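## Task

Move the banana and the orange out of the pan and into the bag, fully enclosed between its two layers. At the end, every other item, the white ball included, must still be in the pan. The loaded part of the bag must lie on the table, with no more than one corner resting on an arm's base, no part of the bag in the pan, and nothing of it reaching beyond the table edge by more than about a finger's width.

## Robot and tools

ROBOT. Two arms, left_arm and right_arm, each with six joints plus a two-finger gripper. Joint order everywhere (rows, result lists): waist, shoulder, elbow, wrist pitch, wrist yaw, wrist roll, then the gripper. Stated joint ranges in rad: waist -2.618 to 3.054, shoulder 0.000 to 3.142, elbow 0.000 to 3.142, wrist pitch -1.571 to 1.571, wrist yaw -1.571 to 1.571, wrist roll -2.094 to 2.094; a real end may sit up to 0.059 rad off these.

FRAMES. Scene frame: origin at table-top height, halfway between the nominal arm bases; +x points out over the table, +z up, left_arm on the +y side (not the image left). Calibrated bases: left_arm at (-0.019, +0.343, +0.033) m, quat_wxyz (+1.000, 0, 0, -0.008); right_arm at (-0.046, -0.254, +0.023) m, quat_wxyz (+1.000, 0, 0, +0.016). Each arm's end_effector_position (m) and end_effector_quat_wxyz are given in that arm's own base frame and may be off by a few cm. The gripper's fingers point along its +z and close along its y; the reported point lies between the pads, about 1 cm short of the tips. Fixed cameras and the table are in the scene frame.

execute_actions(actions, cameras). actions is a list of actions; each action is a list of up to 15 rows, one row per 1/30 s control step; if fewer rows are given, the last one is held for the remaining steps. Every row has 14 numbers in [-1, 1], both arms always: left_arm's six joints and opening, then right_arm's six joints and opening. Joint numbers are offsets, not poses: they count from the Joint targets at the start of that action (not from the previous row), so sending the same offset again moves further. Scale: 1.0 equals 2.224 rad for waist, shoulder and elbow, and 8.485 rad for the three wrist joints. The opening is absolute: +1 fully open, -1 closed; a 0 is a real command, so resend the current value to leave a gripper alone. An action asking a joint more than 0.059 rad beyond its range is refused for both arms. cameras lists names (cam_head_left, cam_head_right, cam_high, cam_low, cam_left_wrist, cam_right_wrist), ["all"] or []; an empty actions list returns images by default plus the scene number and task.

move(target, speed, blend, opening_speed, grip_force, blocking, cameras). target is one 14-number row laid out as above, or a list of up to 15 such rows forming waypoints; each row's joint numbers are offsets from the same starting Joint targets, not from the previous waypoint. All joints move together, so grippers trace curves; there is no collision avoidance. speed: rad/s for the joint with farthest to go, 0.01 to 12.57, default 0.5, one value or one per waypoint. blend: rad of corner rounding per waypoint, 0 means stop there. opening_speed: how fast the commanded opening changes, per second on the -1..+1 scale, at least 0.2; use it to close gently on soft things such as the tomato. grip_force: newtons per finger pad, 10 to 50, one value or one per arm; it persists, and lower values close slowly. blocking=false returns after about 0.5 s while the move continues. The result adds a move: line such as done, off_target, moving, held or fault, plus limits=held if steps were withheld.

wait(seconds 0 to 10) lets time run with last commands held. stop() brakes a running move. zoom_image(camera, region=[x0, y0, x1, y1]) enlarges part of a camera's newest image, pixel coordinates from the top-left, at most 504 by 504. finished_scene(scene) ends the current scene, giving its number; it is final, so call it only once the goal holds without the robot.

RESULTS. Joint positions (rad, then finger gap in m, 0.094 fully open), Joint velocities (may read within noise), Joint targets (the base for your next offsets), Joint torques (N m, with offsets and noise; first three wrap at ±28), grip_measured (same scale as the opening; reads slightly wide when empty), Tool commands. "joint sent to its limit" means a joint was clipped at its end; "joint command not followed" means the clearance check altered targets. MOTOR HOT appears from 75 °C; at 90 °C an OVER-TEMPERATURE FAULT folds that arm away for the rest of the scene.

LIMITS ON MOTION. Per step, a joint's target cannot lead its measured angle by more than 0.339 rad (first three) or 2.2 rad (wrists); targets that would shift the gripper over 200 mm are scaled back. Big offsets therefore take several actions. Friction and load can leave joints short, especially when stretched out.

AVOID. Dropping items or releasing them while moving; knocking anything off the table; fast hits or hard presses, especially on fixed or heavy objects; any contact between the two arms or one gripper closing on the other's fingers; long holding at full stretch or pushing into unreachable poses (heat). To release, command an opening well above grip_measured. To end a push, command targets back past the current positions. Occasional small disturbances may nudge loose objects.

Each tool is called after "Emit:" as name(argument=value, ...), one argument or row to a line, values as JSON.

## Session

Emit:
execute_actions(
  actions=[],
)

Emit:
zoom_image(
  camera="cam_head_left",
  region=[150, 150, 650, 430],
)

Scene clock: 0.00 s.
left_arm: end_effector_position=(+0.3846, +0.0612, +0.0917) grip_measured=+1.000 end_effector_quat_wxyz=(+0.561, -0.128, +0.814, +0.083) | right_arm: end_effector_position=(+0.3920, -0.0260, +0.0787) grip_measured=+1.000 end_effector_quat_wxyz=(+0.546, +0.066, +0.829, -0.098)
Joint positions: left_arm=[0.056 1.503 0.373 0.754 -0.23 -0.099 0.094] | right_arm=[0.062 1.565 0.395 0.757 0.292 0.028 0.094]
Joint velocities: within noise
Joint torques (N m): no reading
Heat: left arm: 25 °C; right arm: 28 °C.
Joint targets: left_arm=[0.056 1.499 0.378 0.749 -0.230 -0.099] | right_arm=[0.062 1.556 0.405 0.770 0.293 0.028]
Tool commands: left_gripper/opening=+1.0 right_gripper/opening=+1.0

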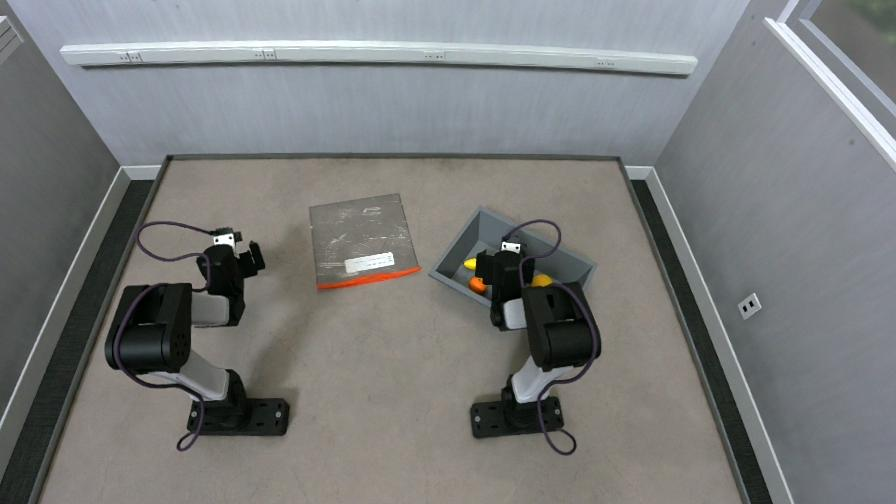

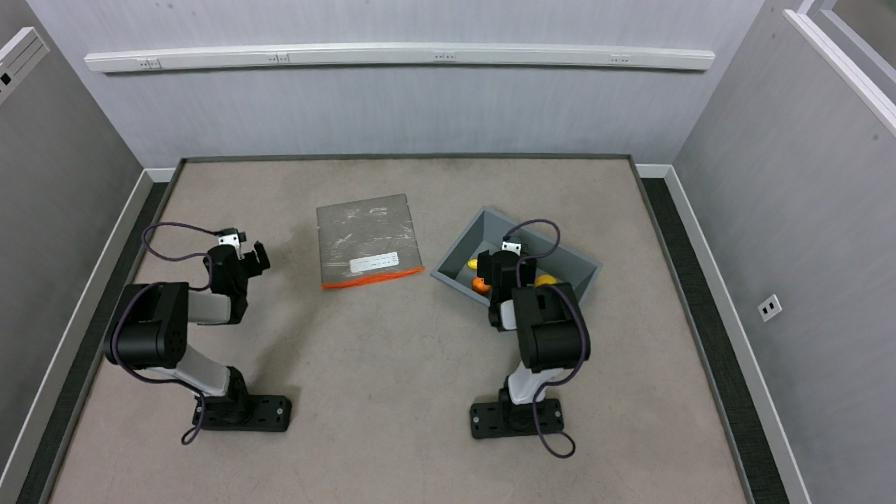

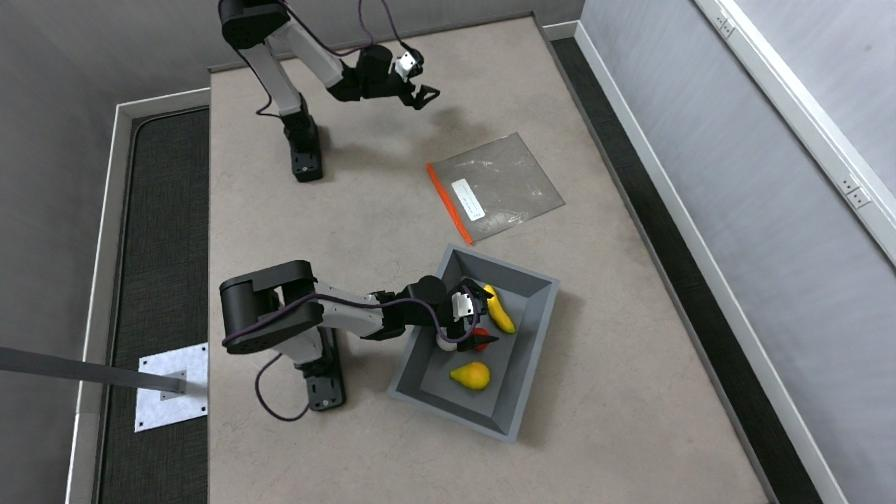

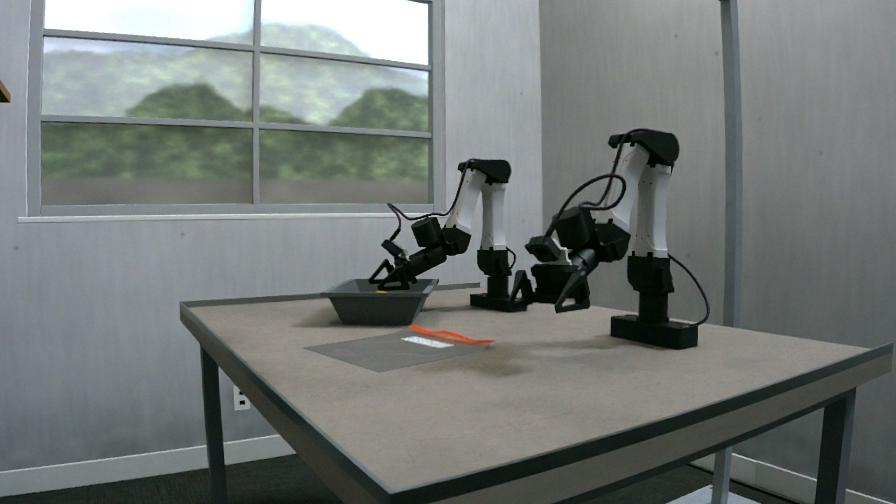

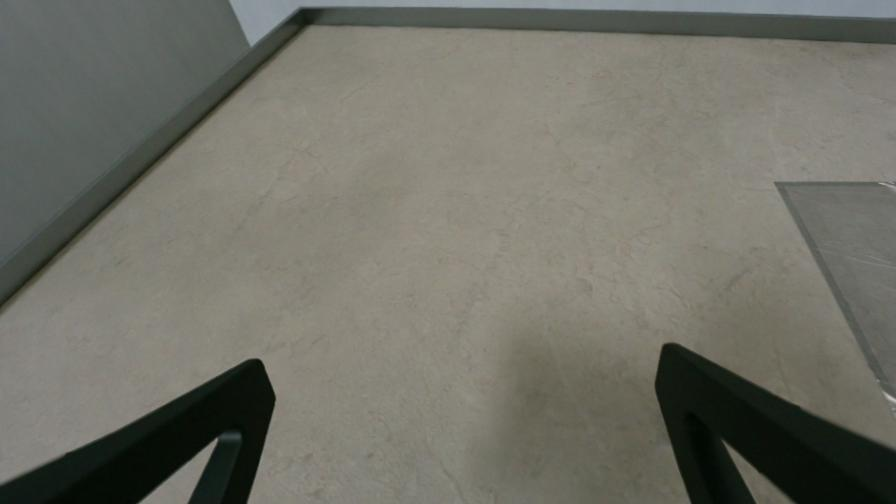

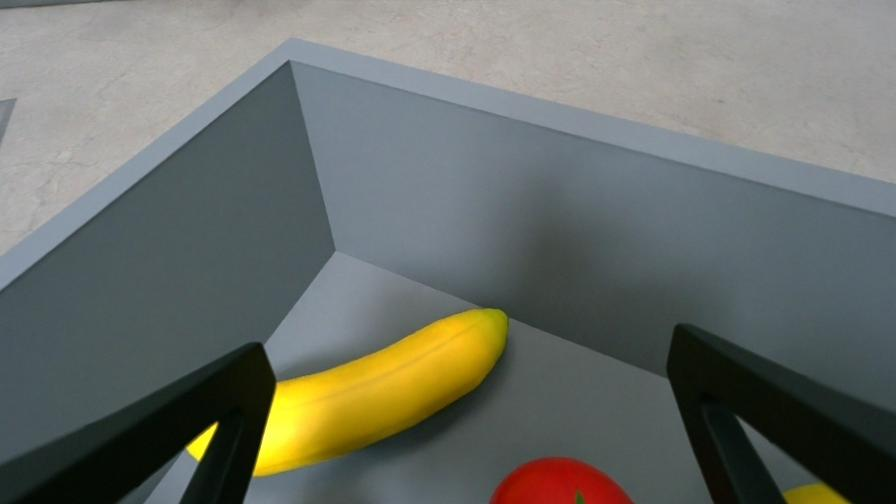

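Scaled by 1.008 from the camera's 896x504 image, which has a finer 1280x720 frame.

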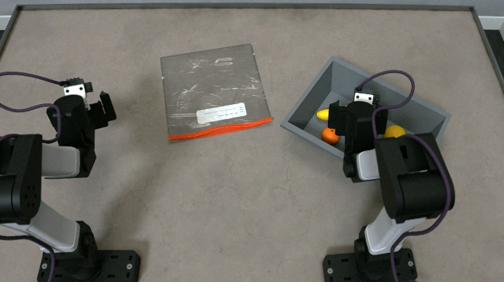

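Emit:
zoom_image(
  camera="cam_low",
  region=[290, 300, 520, 390],
)

Emit:
zoom_image(
  camera="cam_high",
  region=[370, 120, 590, 450],
)

Emit:
zoom_image(
  camera="cam_head_left",
  region=[290, 180, 450, 310],
)

Scaled by 2.191 from the camera's 896x504 image, which has a finer 1280x720 frame.

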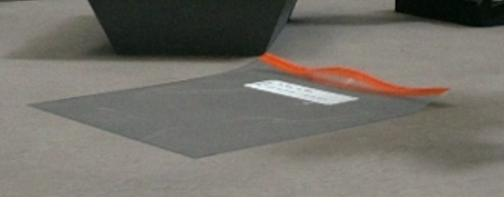

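Scaled by 1.527 from the camera's 896x504 image, which has a finer 1280x720 frame.

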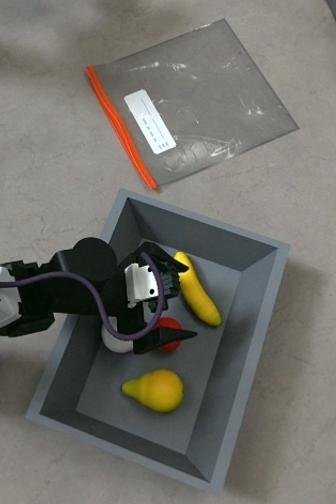

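Scaled by 3.150 from the camera's 896x504 image, which has a finer 1280x720 frame.

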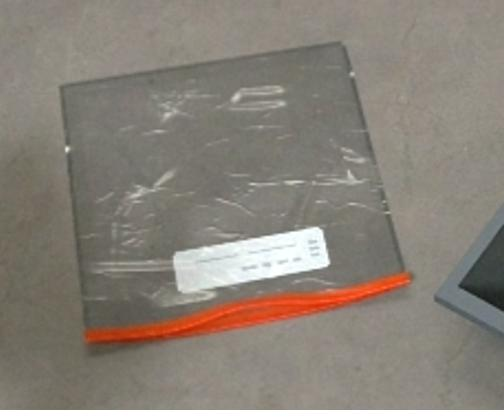

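Emit:
move(
  target=[-0.3399,0.0054,-0.1147,0.0282,0.0271,0.0117,0.6,0,-0.157,0,-0.06,-0.034,0,0.6],
  speed=0.8,
  cameras=["cam_left_wrist","cam_right_wrist"],
)

Emit:
zoom_image(
  camera="cam_left_wrist",
  region=[200, 100, 700, 380],
)

Scene clock: 4.20 s.
left_arm: end_effector_position=(+0.2621, -0.2144, +0.0542) grip_measured=+0.602 end_effector_quat_wxyz=(+0.525, +0.274, +0.784, -0.186) | right_arm: end_effector_position=(+0.3480, +0.0191, +0.0869) grip_measured=+0.601 end_effector_quat_wxyz=(+0.478, -0.012, +0.878, +0.015)
Joint positions: left_arm=[-0.694 1.503 0.131 0.981 -0.017 -0.011 0.075] | right_arm=[0.062 1.226 0.395 0.258 0.014 0.028 0.075]
Joint torques (N m): left_arm=[-0.28 -3.12 4.25 2.45 0.17 0.04] | right_arm=[0.02 -5.19 7.54 1.79 -0.11 0.04]
Heat: left arm: 27 °C; right arm: 29 °C.
Joint targets: left_arm=[-0.700 1.511 0.123 0.988 0.000 0.000] | right_arm=[0.062 1.206 0.405 0.261 0.005 0.028]
move: done
Images, in order (width x height): cam_left_wrist 896x504, cam_right_wrist 896x504.

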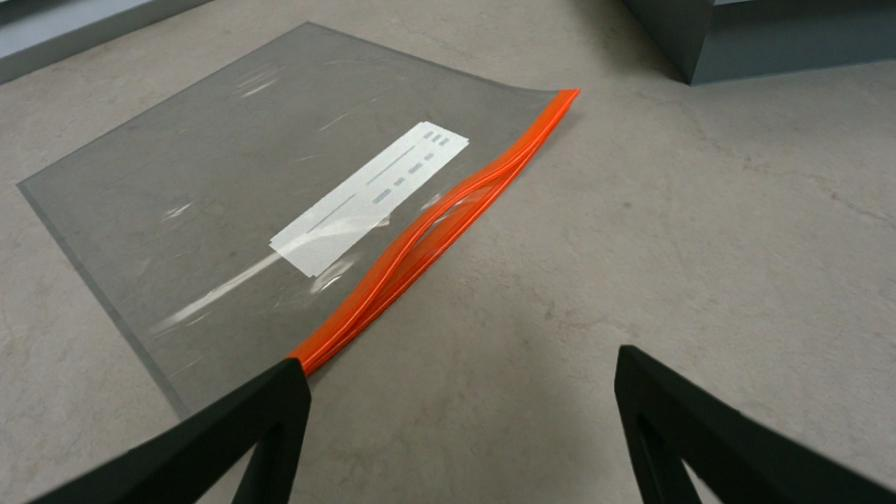

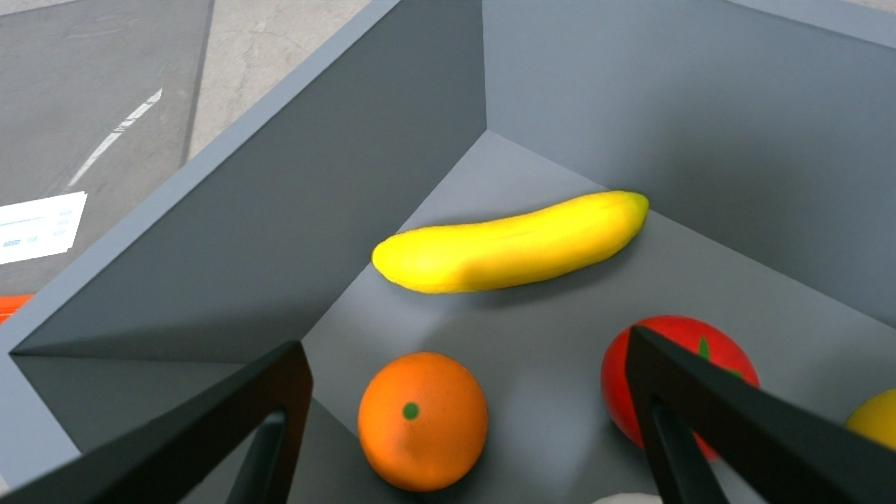

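Scaled by 1.008 from the camera's 896x504 image, which has a finer 1280x720 frame.

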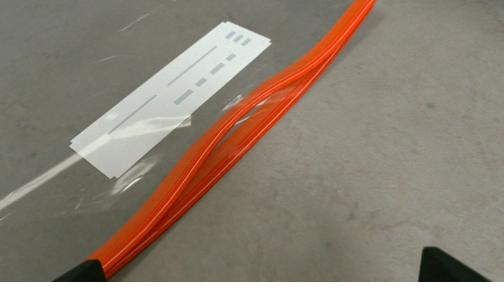

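Emit:
zoom_image(
  camera="cam_left_wrist",
  region=[340, 120, 560, 300],
)

Scaled by 2.291 from the camera's 896x504 image, which has a finer 1280x720 frame.

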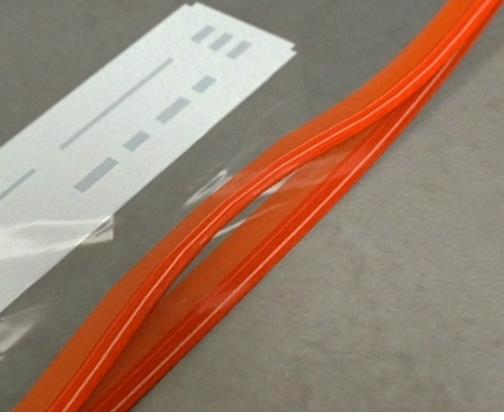

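Emit:
move(
  target=[0.1326,0.1502,0.4101,-0.1326,0.0784,0.0838,-0.05,0,0,0,0,0,0,0.6],
  speed=0.9,
  cameras=["cam_left_wrist","cam_head_left"],
)

Emit:
zoom_image(
  camera="cam_left_wrist",
  region=[300, 200, 650, 400],
)

Scene clock: 9.17 s.
left_arm: end_effector_position=(+0.3495, -0.2657, +0.0629) grip_measured=-0.048 end_effector_quat_wxyz=(+0.339, +0.558, +0.712, -0.256) | right_arm: end_effector_position=(+0.3479, +0.0191, +0.0868) grip_measured=+0.601 end_effector_quat_wxyz=(+0.478, -0.012, +0.878, +0.015)
Joint positions: left_arm=[-0.408 1.825 1.017 -0.122 0.65 0.699 0.045] | right_arm=[0.062 1.226 0.395 0.257 0.014 0.028 0.075]
Joint torques (N m): left_arm=[0.42 -6.95 8.81 1.46 0.46 0.03] | right_arm=[0.02 -5.19 7.54 1.83 -0.11 0.04]
Heat: left arm: 28 °C; right arm: 29 °C.
Joint targets: left_arm=[-0.405 1.845 1.035 -0.137 0.666 0.711] | right_arm=[0.062 1.206 0.405 0.261 0.005 0.028]
move: done
Images, in order (width x height): cam_head_left 896x504, cam_left_wrist 896x504.

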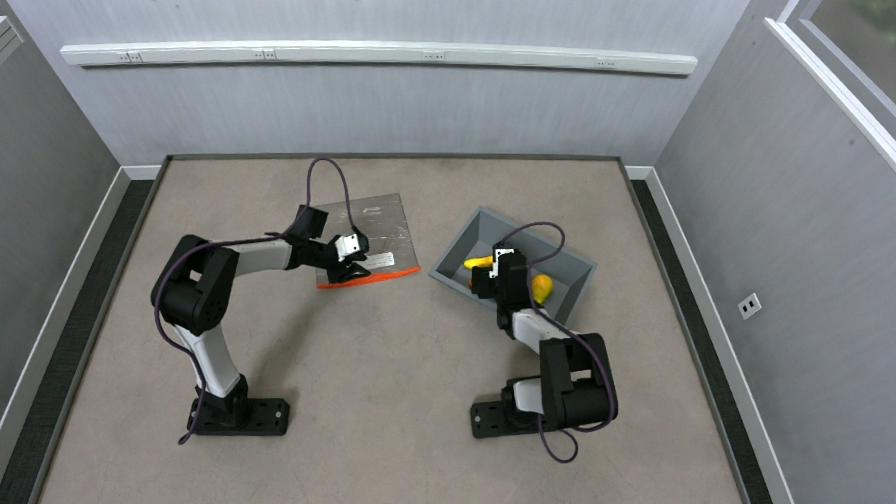

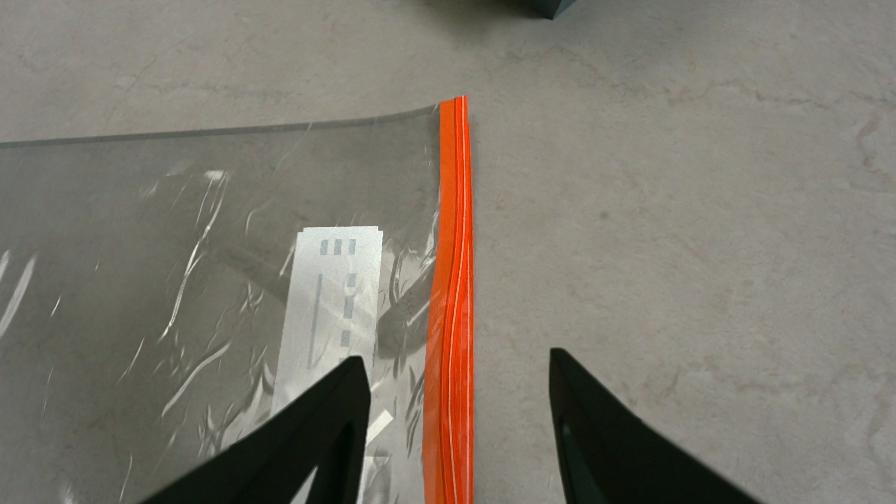

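Scaled by 1.440 from the camera's 896x504 image, which has a finer 1280x720 frame.

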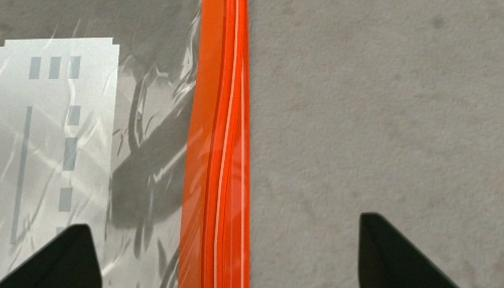

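Emit:
move(
  target=[0.001,0.0922,-0.0315,0.0315,0,0,-0.05,0.0124,0.094,0.2293,-0.0935,-0.0006,-0.0033,0.45],
  speed=0.5,
  cameras=["cam_left_wrist","cam_right_wrist","cam_low"],
)

Emit:
zoom_image(
  camera="cam_low",
  region=[380, 260, 560, 380],
)

Scene clock: 13.60 s.
left_arm: end_effector_position=(+0.3580, -0.2696, -0.0062) grip_measured=-0.048 end_effector_quat_wxyz=(+0.336, +0.558, +0.714, -0.258) | right_arm: end_effector_position=(+0.3415, +0.0265, +0.0899) grip_measured=+0.451 end_effector_quat_wxyz=(+0.258, -0.035, +0.966, +0.007)
Joint positions: left_arm=[-0.408 2.034 0.974 0.122 0.651 0.7 0.045] | right_arm=[0.082 1.404 0.887 -0.532 0.009 0.008 0.068]
Joint torques (N m): left_arm=[0.58 -8.13 5.16 1.67 0.49 0.04] | right_arm=[0.76 -4.22 9.39 1.27 -0.11 -0.04]
Heat: left arm: 28 °C; right arm: 29 °C.
Joint targets: left_arm=[-0.403 2.050 0.965 0.130 0.666 0.711] | right_arm=[0.090 1.415 0.915 -0.532 0.000 0.000]
move: done
Images, in order (width x height): cam_low 896x504, cam_left_wrist 896x504, cam_right_wrist 896x504.

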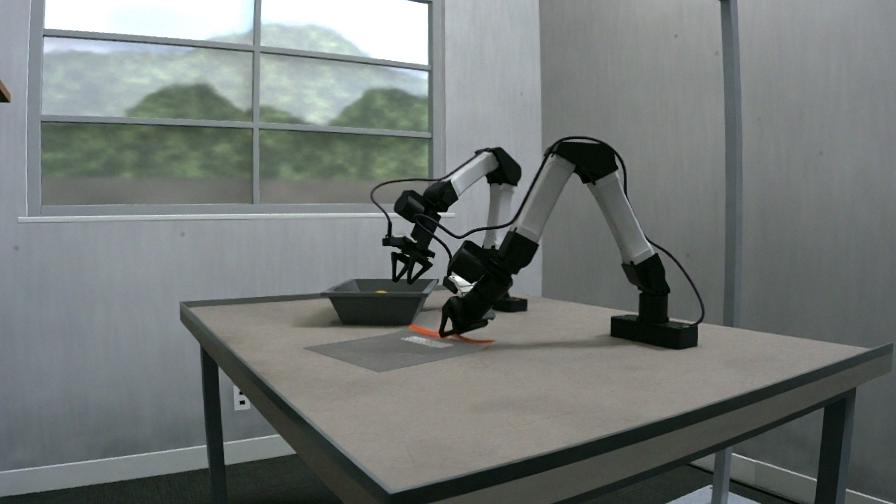

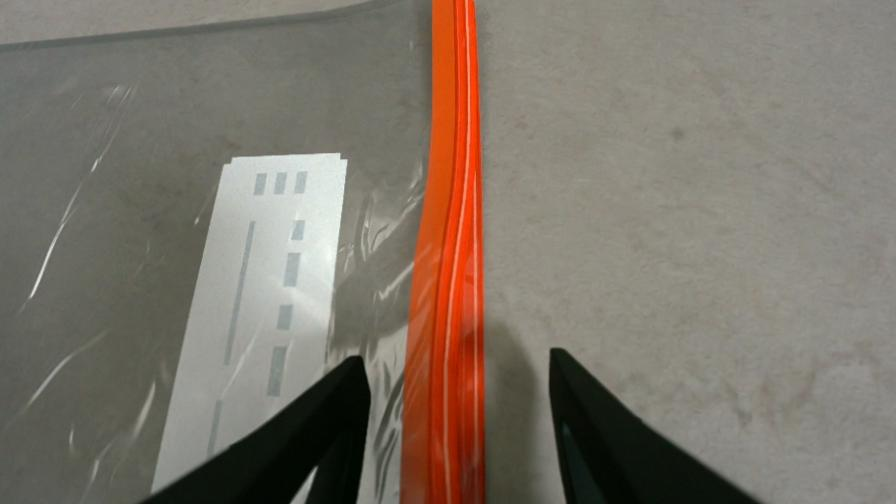

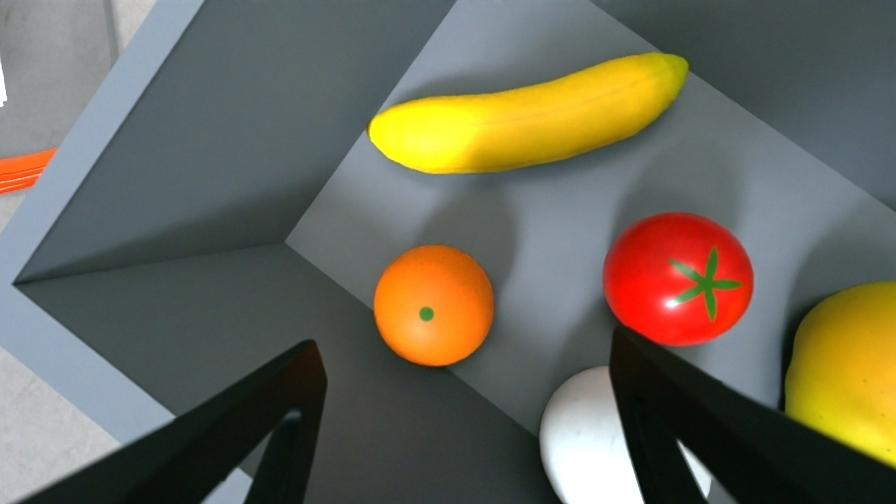

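Scaled by 2.800 from the camera's 896x504 image, which has a finer 1280x720 frame.

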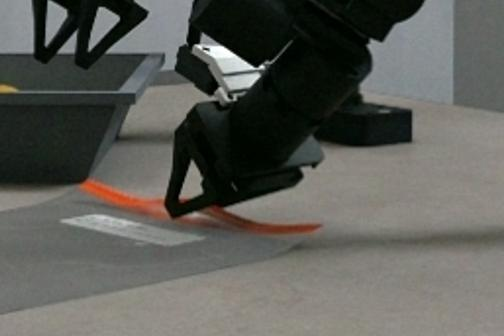

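Emit:
move(
  target=[0,0,0,0,0,0,-1.0,0.0967,0.0652,0.0112,-0.0054,0.0454,0.0925,0.45],
  speed=0.5,
  opening_speed=0.6,
  cameras=["cam_left_wrist","cam_right_wrist","cam_low"],
)

Emit:
zoom_image(
  camera="cam_left_wrist",
  region=[300, 200, 600, 440],
)

Emit:
zoom_image(
  camera="cam_low",
  region=[380, 260, 560, 380],
)

Scene clock: 17.20 s.
left_arm: end_effector_position=(+0.3590, -0.2702, -0.0052) grip_measured=-0.985 end_effector_quat_wxyz=(+0.339, +0.559, +0.712, -0.257) | right_arm: end_effector_position=(+0.3336, +0.0364, +0.0585) grip_measured=+0.451 end_effector_quat_wxyz=(+0.243, +0.261, +0.932, -0.067)
Joint positions: left_arm=[-0.408 2.034 0.974 0.129 0.652 0.7 0.001] | right_arm=[0.298 1.55 0.912 -0.576 0.372 0.776 0.068]
Joint torques (N m): left_arm=[0.57 -8.09 5.16 1.63 0.46 0.04] | right_arm=[0.64 -5.14 8.92 0.89 0.35 0.11]
Heat: left arm: 28 °C; right arm: 29 °C.
Joint targets: left_arm=[-0.403 2.050 0.965 0.131 0.666 0.711] | right_arm=[0.305 1.560 0.940 -0.578 0.385 0.785]
move: done
Images, in order (width x height): cam_low 896x504, cam_left_wrist 896x504, cam_right_wrist 896x504.

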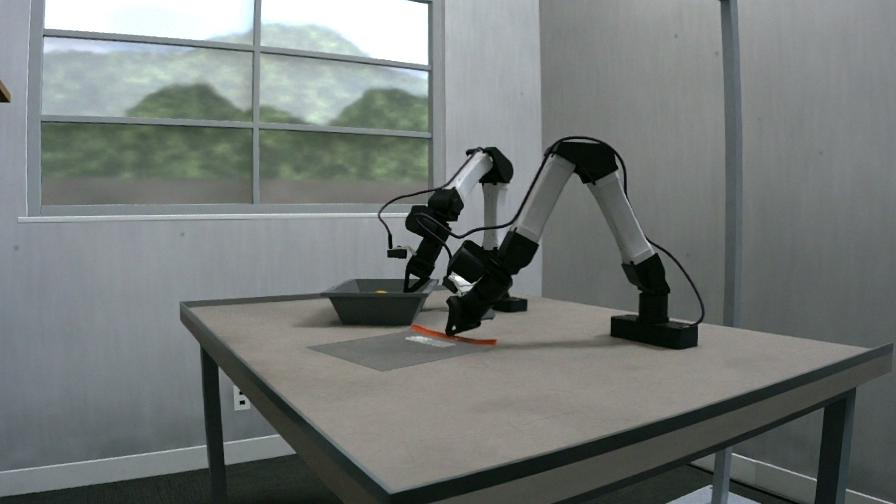

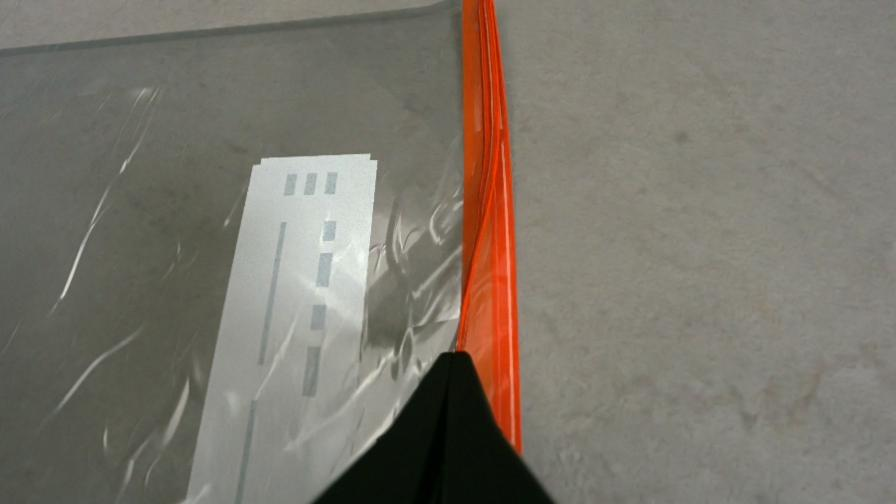

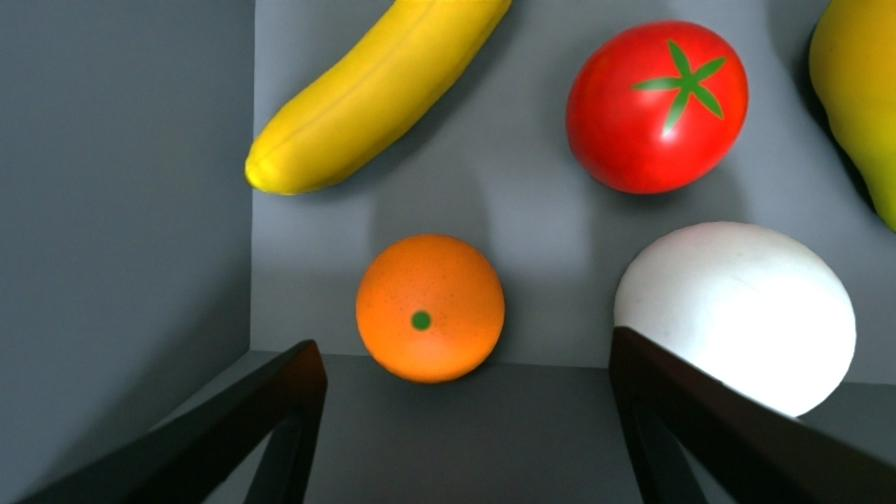

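Scaled by 1.680 from the camera's 896x504 image, which has a finer 1280x720 frame.

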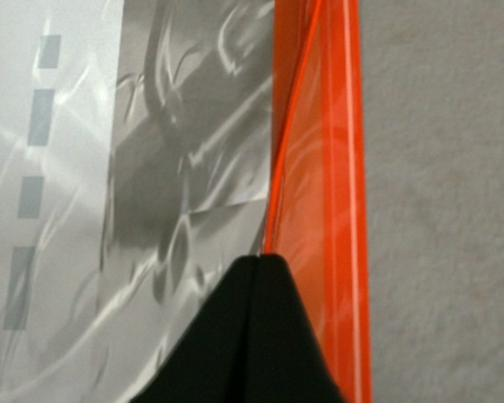

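Scaled by 2.800 from the camera's 896x504 image, which has a finer 1280x720 frame.

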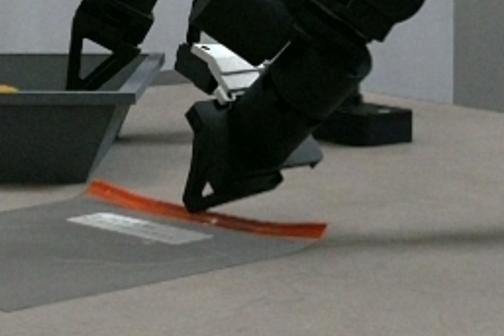

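Emit:
move(
  target=[
    [0,-0.0643,0.0405,-0.025,0,0,-1.0,0.0144,0.0063,0.0045,0.0,0,0,0.277],
    [0,-0.1286,0.0809,-0.0501,0,0,-1.0,0.0144,0.0576,-0.0558,0.028,0,0,0.277],
  ],
  speed=0.3,
  blend=0.02,
  cameras=["cam_left_wrist","cam_right_wrist","cam_low","cam_head_left"],
)

Emit:
zoom_image(
  camera="cam_low",
  region=[380, 220, 560, 380],
)

Scene clock: 21.50 s.
left_arm: end_effector_position=(+0.3543, -0.2684, +0.0964) grip_measured=-0.985 end_effector_quat_wxyz=(+0.334, +0.558, +0.714, -0.259) | right_arm: end_effector_position=(+0.3391, +0.0464, +0.0092) grip_measured=+0.278 end_effector_quat_wxyz=(+0.248, +0.253, +0.933, -0.068)
Joint positions: left_arm=[-0.408 1.788 1.126 -0.281 0.653 0.7 0.001] | right_arm=[0.329 1.679 0.819 -0.355 0.387 0.789 0.06]
Joint torques (N m): left_arm=[0.62 -10.4 9.39 1.44 0.45 0.05] | right_arm=[0.73 -5.68 5.31 1.06 0.18 0.01]
Heat: left arm: 28 °C; right arm: 30 °C.
Joint targets: left_arm=[-0.403 1.764 1.145 -0.294 0.665 0.711] | right_arm=[0.337 1.688 0.815 -0.340 0.385 0.785]
move: done; blend cut to 0 rad at target 1
Images, in order (width x height): cam_head_left 896x504, cam_low 896x504, cam_left_wrist 896x504, cam_right_wrist 896x504.

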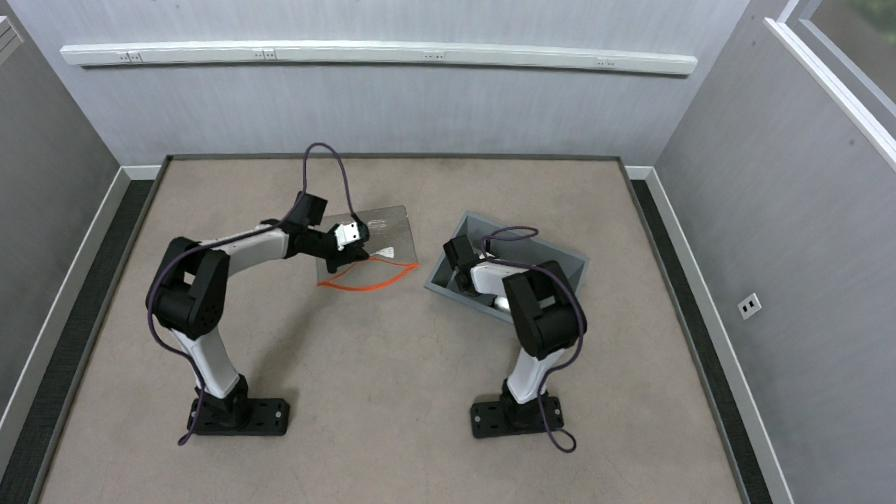

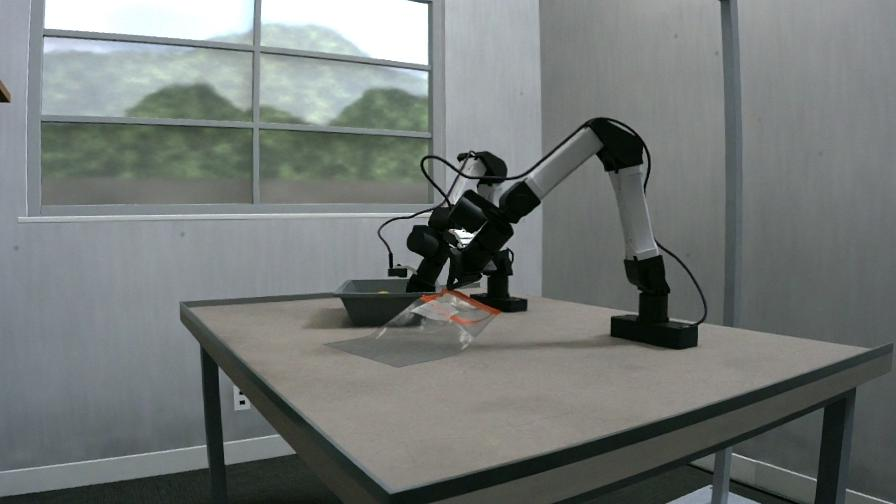

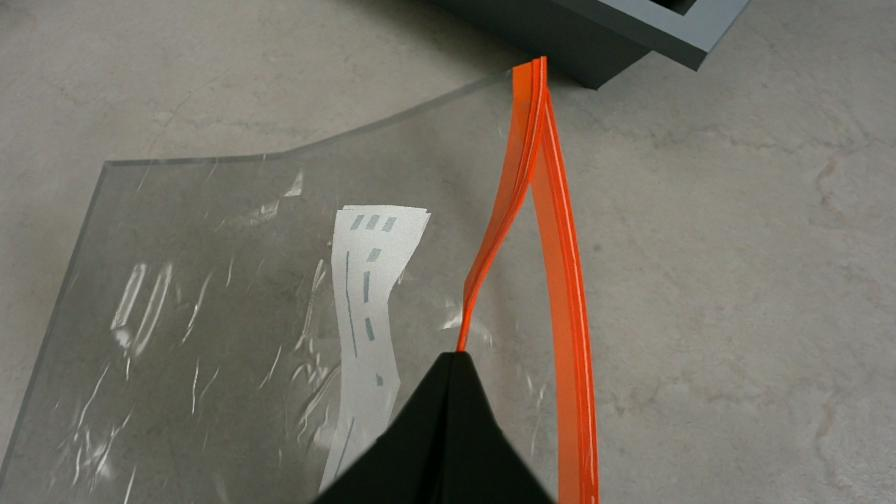

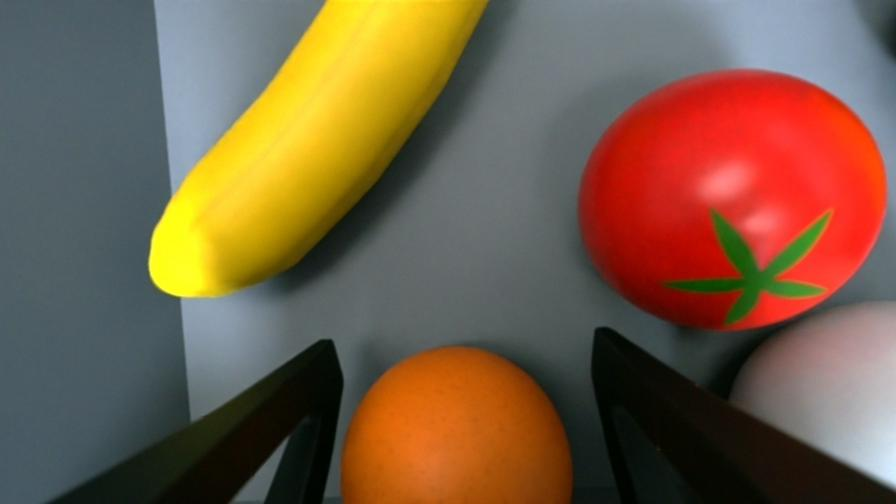

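Scaled by 2.800 from the camera's 896x504 image, which has a finer 1280x720 frame.

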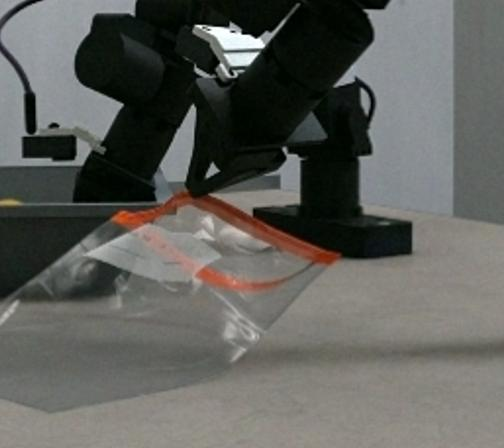

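Emit:
move(
  target=[
    [0,0,0,0,0,0,-1.0,0,-0.0719,0,0,0,0,0.277],
    [0,0,0,0,0,0,-1.0,-0.0402,0.0121,0.1776,-0.0701,-0.0298,0.0079,0.35],
  ],
  speed=0.5,
  blend=0.05,
  cameras=["cam_right_wrist","cam_head_left"],
)

Scene clock: 29.43 s.
left_arm: end_effector_position=(+0.3543, -0.2684, +0.0963) grip_measured=-0.985 end_effector_quat_wxyz=(+0.334, +0.558, +0.714, -0.259) | right_arm: end_effector_position=(+0.3232, +0.0586, +0.0617) grip_measured=+0.349 end_effector_quat_wxyz=(+0.089, +0.294, +0.951, -0.028)
Joint positions: left_arm=[-0.408 1.788 1.126 -0.281 0.653 0.7 0.001] | right_arm=[0.253 1.703 1.185 -0.93 0.14 0.844 0.063]
Joint torques (N m): left_arm=[0.61 -10.44 9.39 1.43 0.45 0.05] | right_arm=[-0.57 -6.05 8.55 0.45 0.01 0.13]
Heat: left arm: 29 °C; right arm: 30 °C.
Joint targets: left_arm=[-0.403 1.764 1.145 -0.294 0.665 0.711] | right_arm=[0.247 1.715 1.211 -0.935 0.132 0.852]
move: done
Images, in order (width x height): cam_head_left 896x504, cam_right_wrist 896x504.

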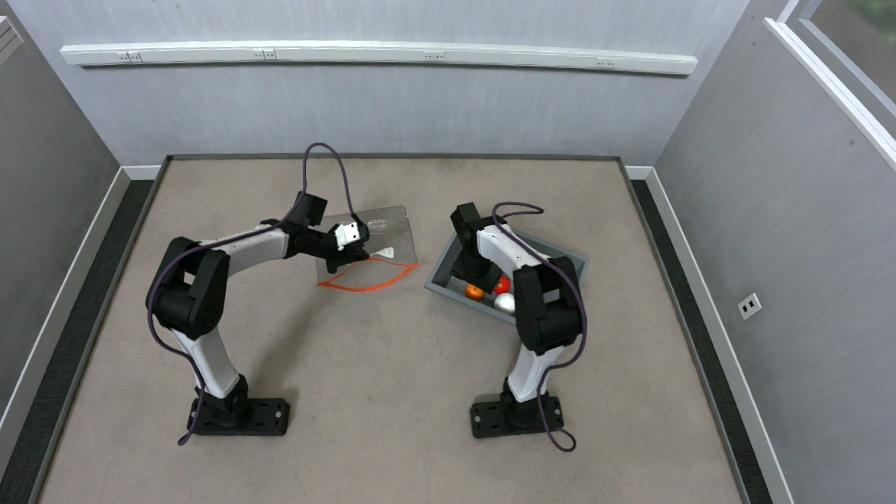

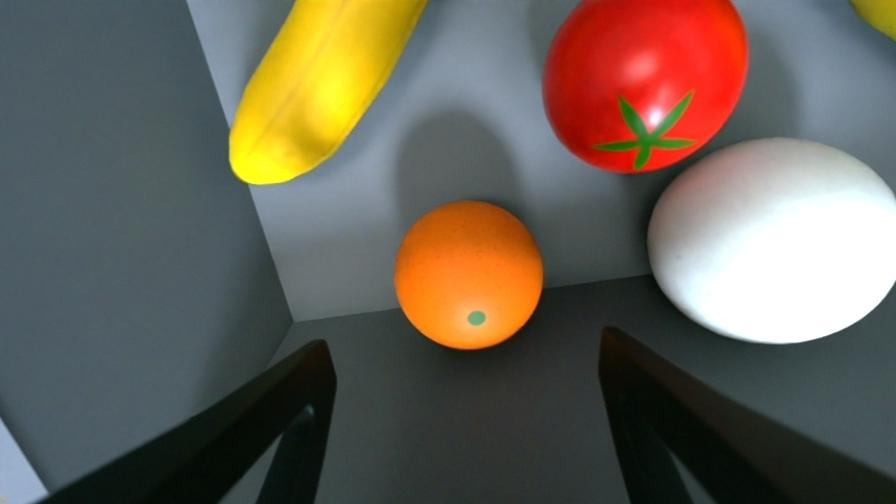

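Emit:
move(
  target=[
    [0,0,0,0,0,0,-1.0,0.0022,0.0256,-0.0746,0.0239,0,0,0.35],
    [0,0,0,0,0,0,-1.0,0.0022,0.0256,-0.0746,0.0239,0,0,-0.05],
  ],
  speed=0.2,
  opening_speed=0.4,
  grip_force=[50,20],
  cameras=["cam_right_wrist"],
)

Scene clock: 33.40 s.
left_arm: end_effector_position=(+0.3543, -0.2684, +0.0963) grip_measured=-0.985 end_effector_quat_wxyz=(+0.334, +0.558, +0.714, -0.259) | right_arm: end_effector_position=(+0.3193, +0.0577, +0.0142) grip_measured=-0.046 end_effector_quat_wxyz=(+0.086, +0.294, +0.952, -0.029)
Joint positions: left_arm=[-0.408 1.788 1.126 -0.281 0.653 0.7 0.001] | right_arm=[0.253 1.76 1.051 -0.744 0.139 0.844 0.045]
Joint torques (N m): left_arm=[0.61 -10.45 9.42 1.42 0.45 0.05] | right_arm=[-0.13 -6.23 5.08 0.61 0.01 0.13]
Heat: left arm: 30 °C; right arm: 31 °C.
Joint targets: left_arm=[-0.403 1.764 1.145 -0.294 0.665 0.711] | right_arm=[0.252 1.772 1.045 -0.732 0.132 0.852]
grip_force (N): 50, 20
move: done
Images, in order (width x height): cam_right_wrist 896x504.

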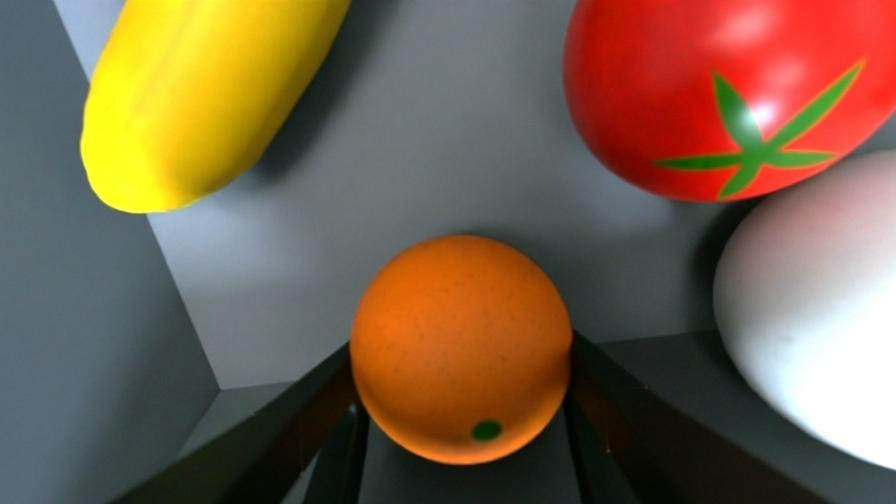

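Emit:
move(
  target=[
    [0,0,0,0,0,0,-1.0,0,-0.1349,0,0,0,0,-0.05],
    [-0.0072,-0.0254,-0.0112,-0.0038,0,0,-1.0,0.1655,-0.1673,-0.2001,0.1216,0.0316,-0.0059,-0.05],
    [-0.0144,-0.0508,-0.0225,-0.0077,0,0,-1.0,0.3368,0.0279,-0.3031,0.2108,0.0610,-0.0108,-0.05],
  ],
  speed=[0.4,0.8,0.8],
  blend=[0.1,0.2,0],
  cameras=["cam_head_left","cam_left_wrist","cam_right_wrist","cam_low"],
)

Emit:
zoom_image(
  camera="cam_head_left",
  region=[280, 180, 540, 360],
)

Emit:
zoom_image(
  camera="cam_low",
  region=[380, 220, 560, 380],
)

Scene clock: 39.23 s.
left_arm: end_effector_position=(+0.3341, -0.2688, +0.1251) grip_measured=-0.985 end_effector_quat_wxyz=(+0.342, +0.567, +0.703, -0.260) | right_arm: end_effector_position=(+0.2884, +0.2540, +0.0456) grip_measured=-0.046 end_effector_quat_wxyz=(+0.532, +0.080, +0.811, +0.232)
Joint positions: left_arm=[-0.428 1.679 1.106 -0.347 0.653 0.7 0.001] | right_arm=[0.995 1.826 0.372 1.034 0.638 0.769 0.045]
Joint torques (N m): left_arm=[-0.32 -9.91 6.67 1.47 0.45 0.06] | right_arm=[0.65 -5.26 3.6 1.93 0.23 -0.08]
Heat: left arm: 31 °C; right arm: 31 °C.
Joint targets: left_arm=[-0.435 1.651 1.095 -0.360 0.665 0.711] | right_arm=[1.001 1.834 0.370 1.057 0.649 0.760]
grip_force (N): 50, 20
move: done
Images, in order (width x height): cam_head_left 896x504, cam_low 896x504, cam_left_wrist 896x504, cam_right_wrist 896x504.

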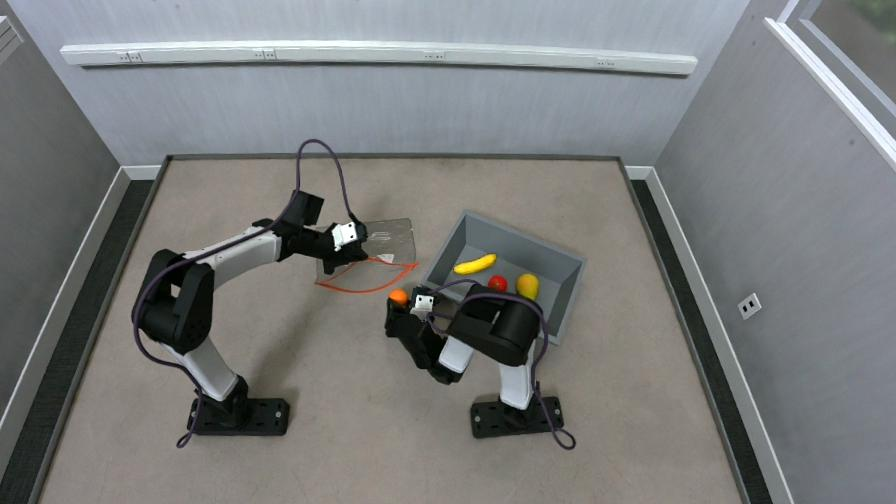

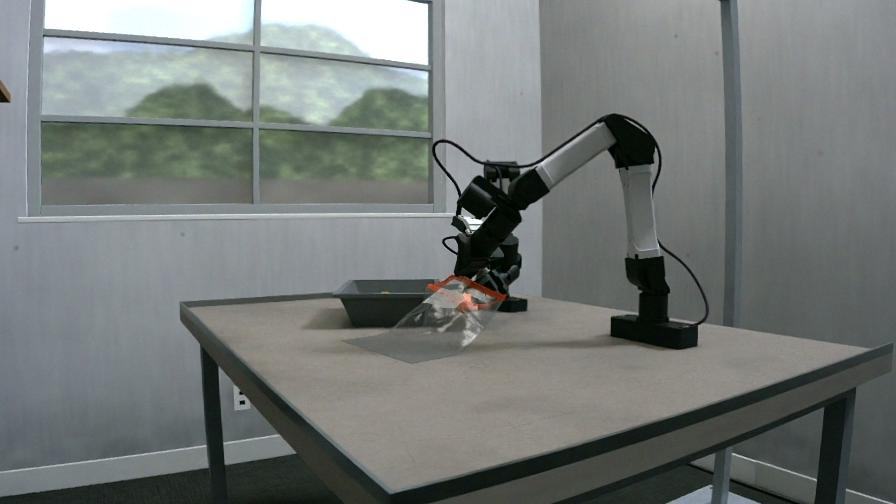

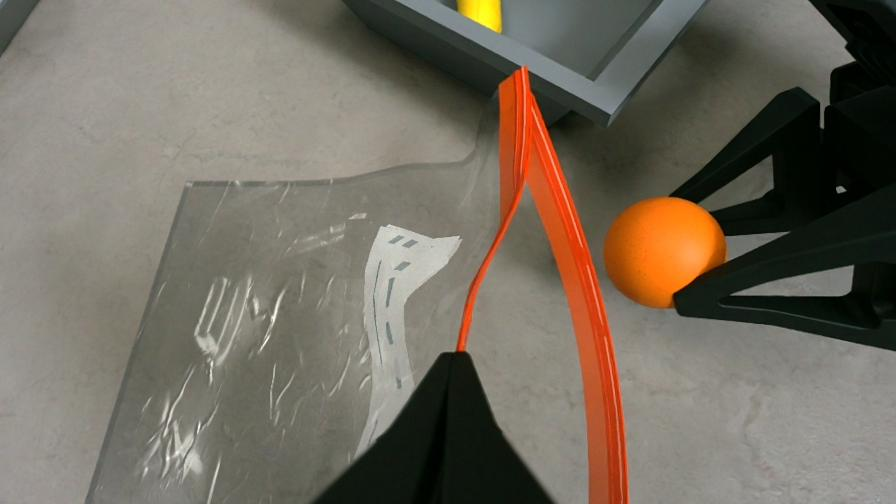

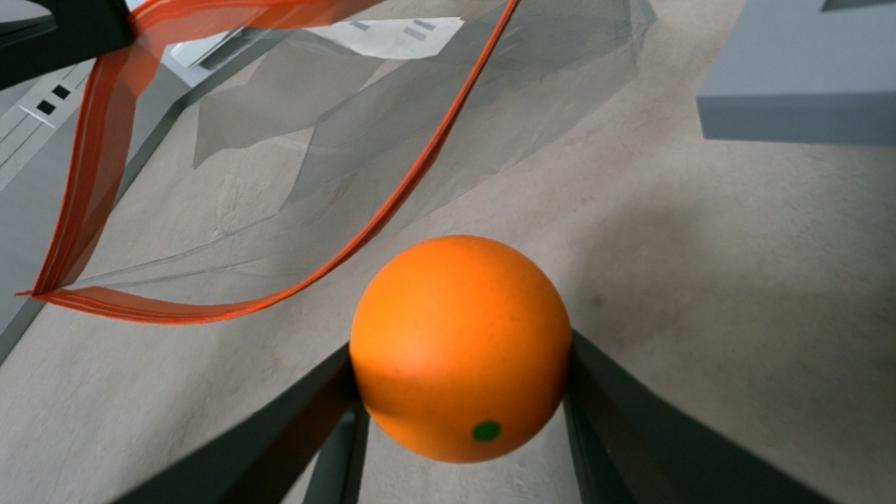

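Scaled by 1.938 from the camera's 896x504 image, which has a finer 1280x720 frame.

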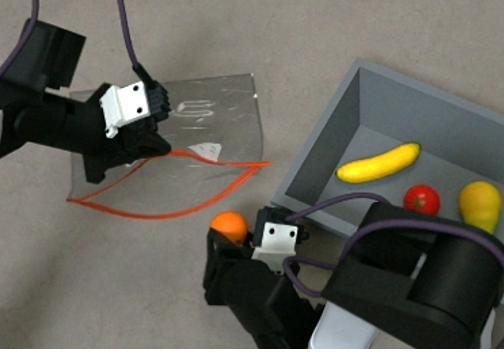

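Scaled by 2.800 from the camera's 896x504 image, which has a finer 1280x720 frame.

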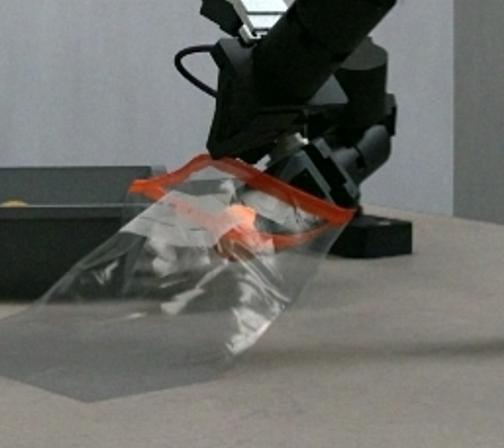

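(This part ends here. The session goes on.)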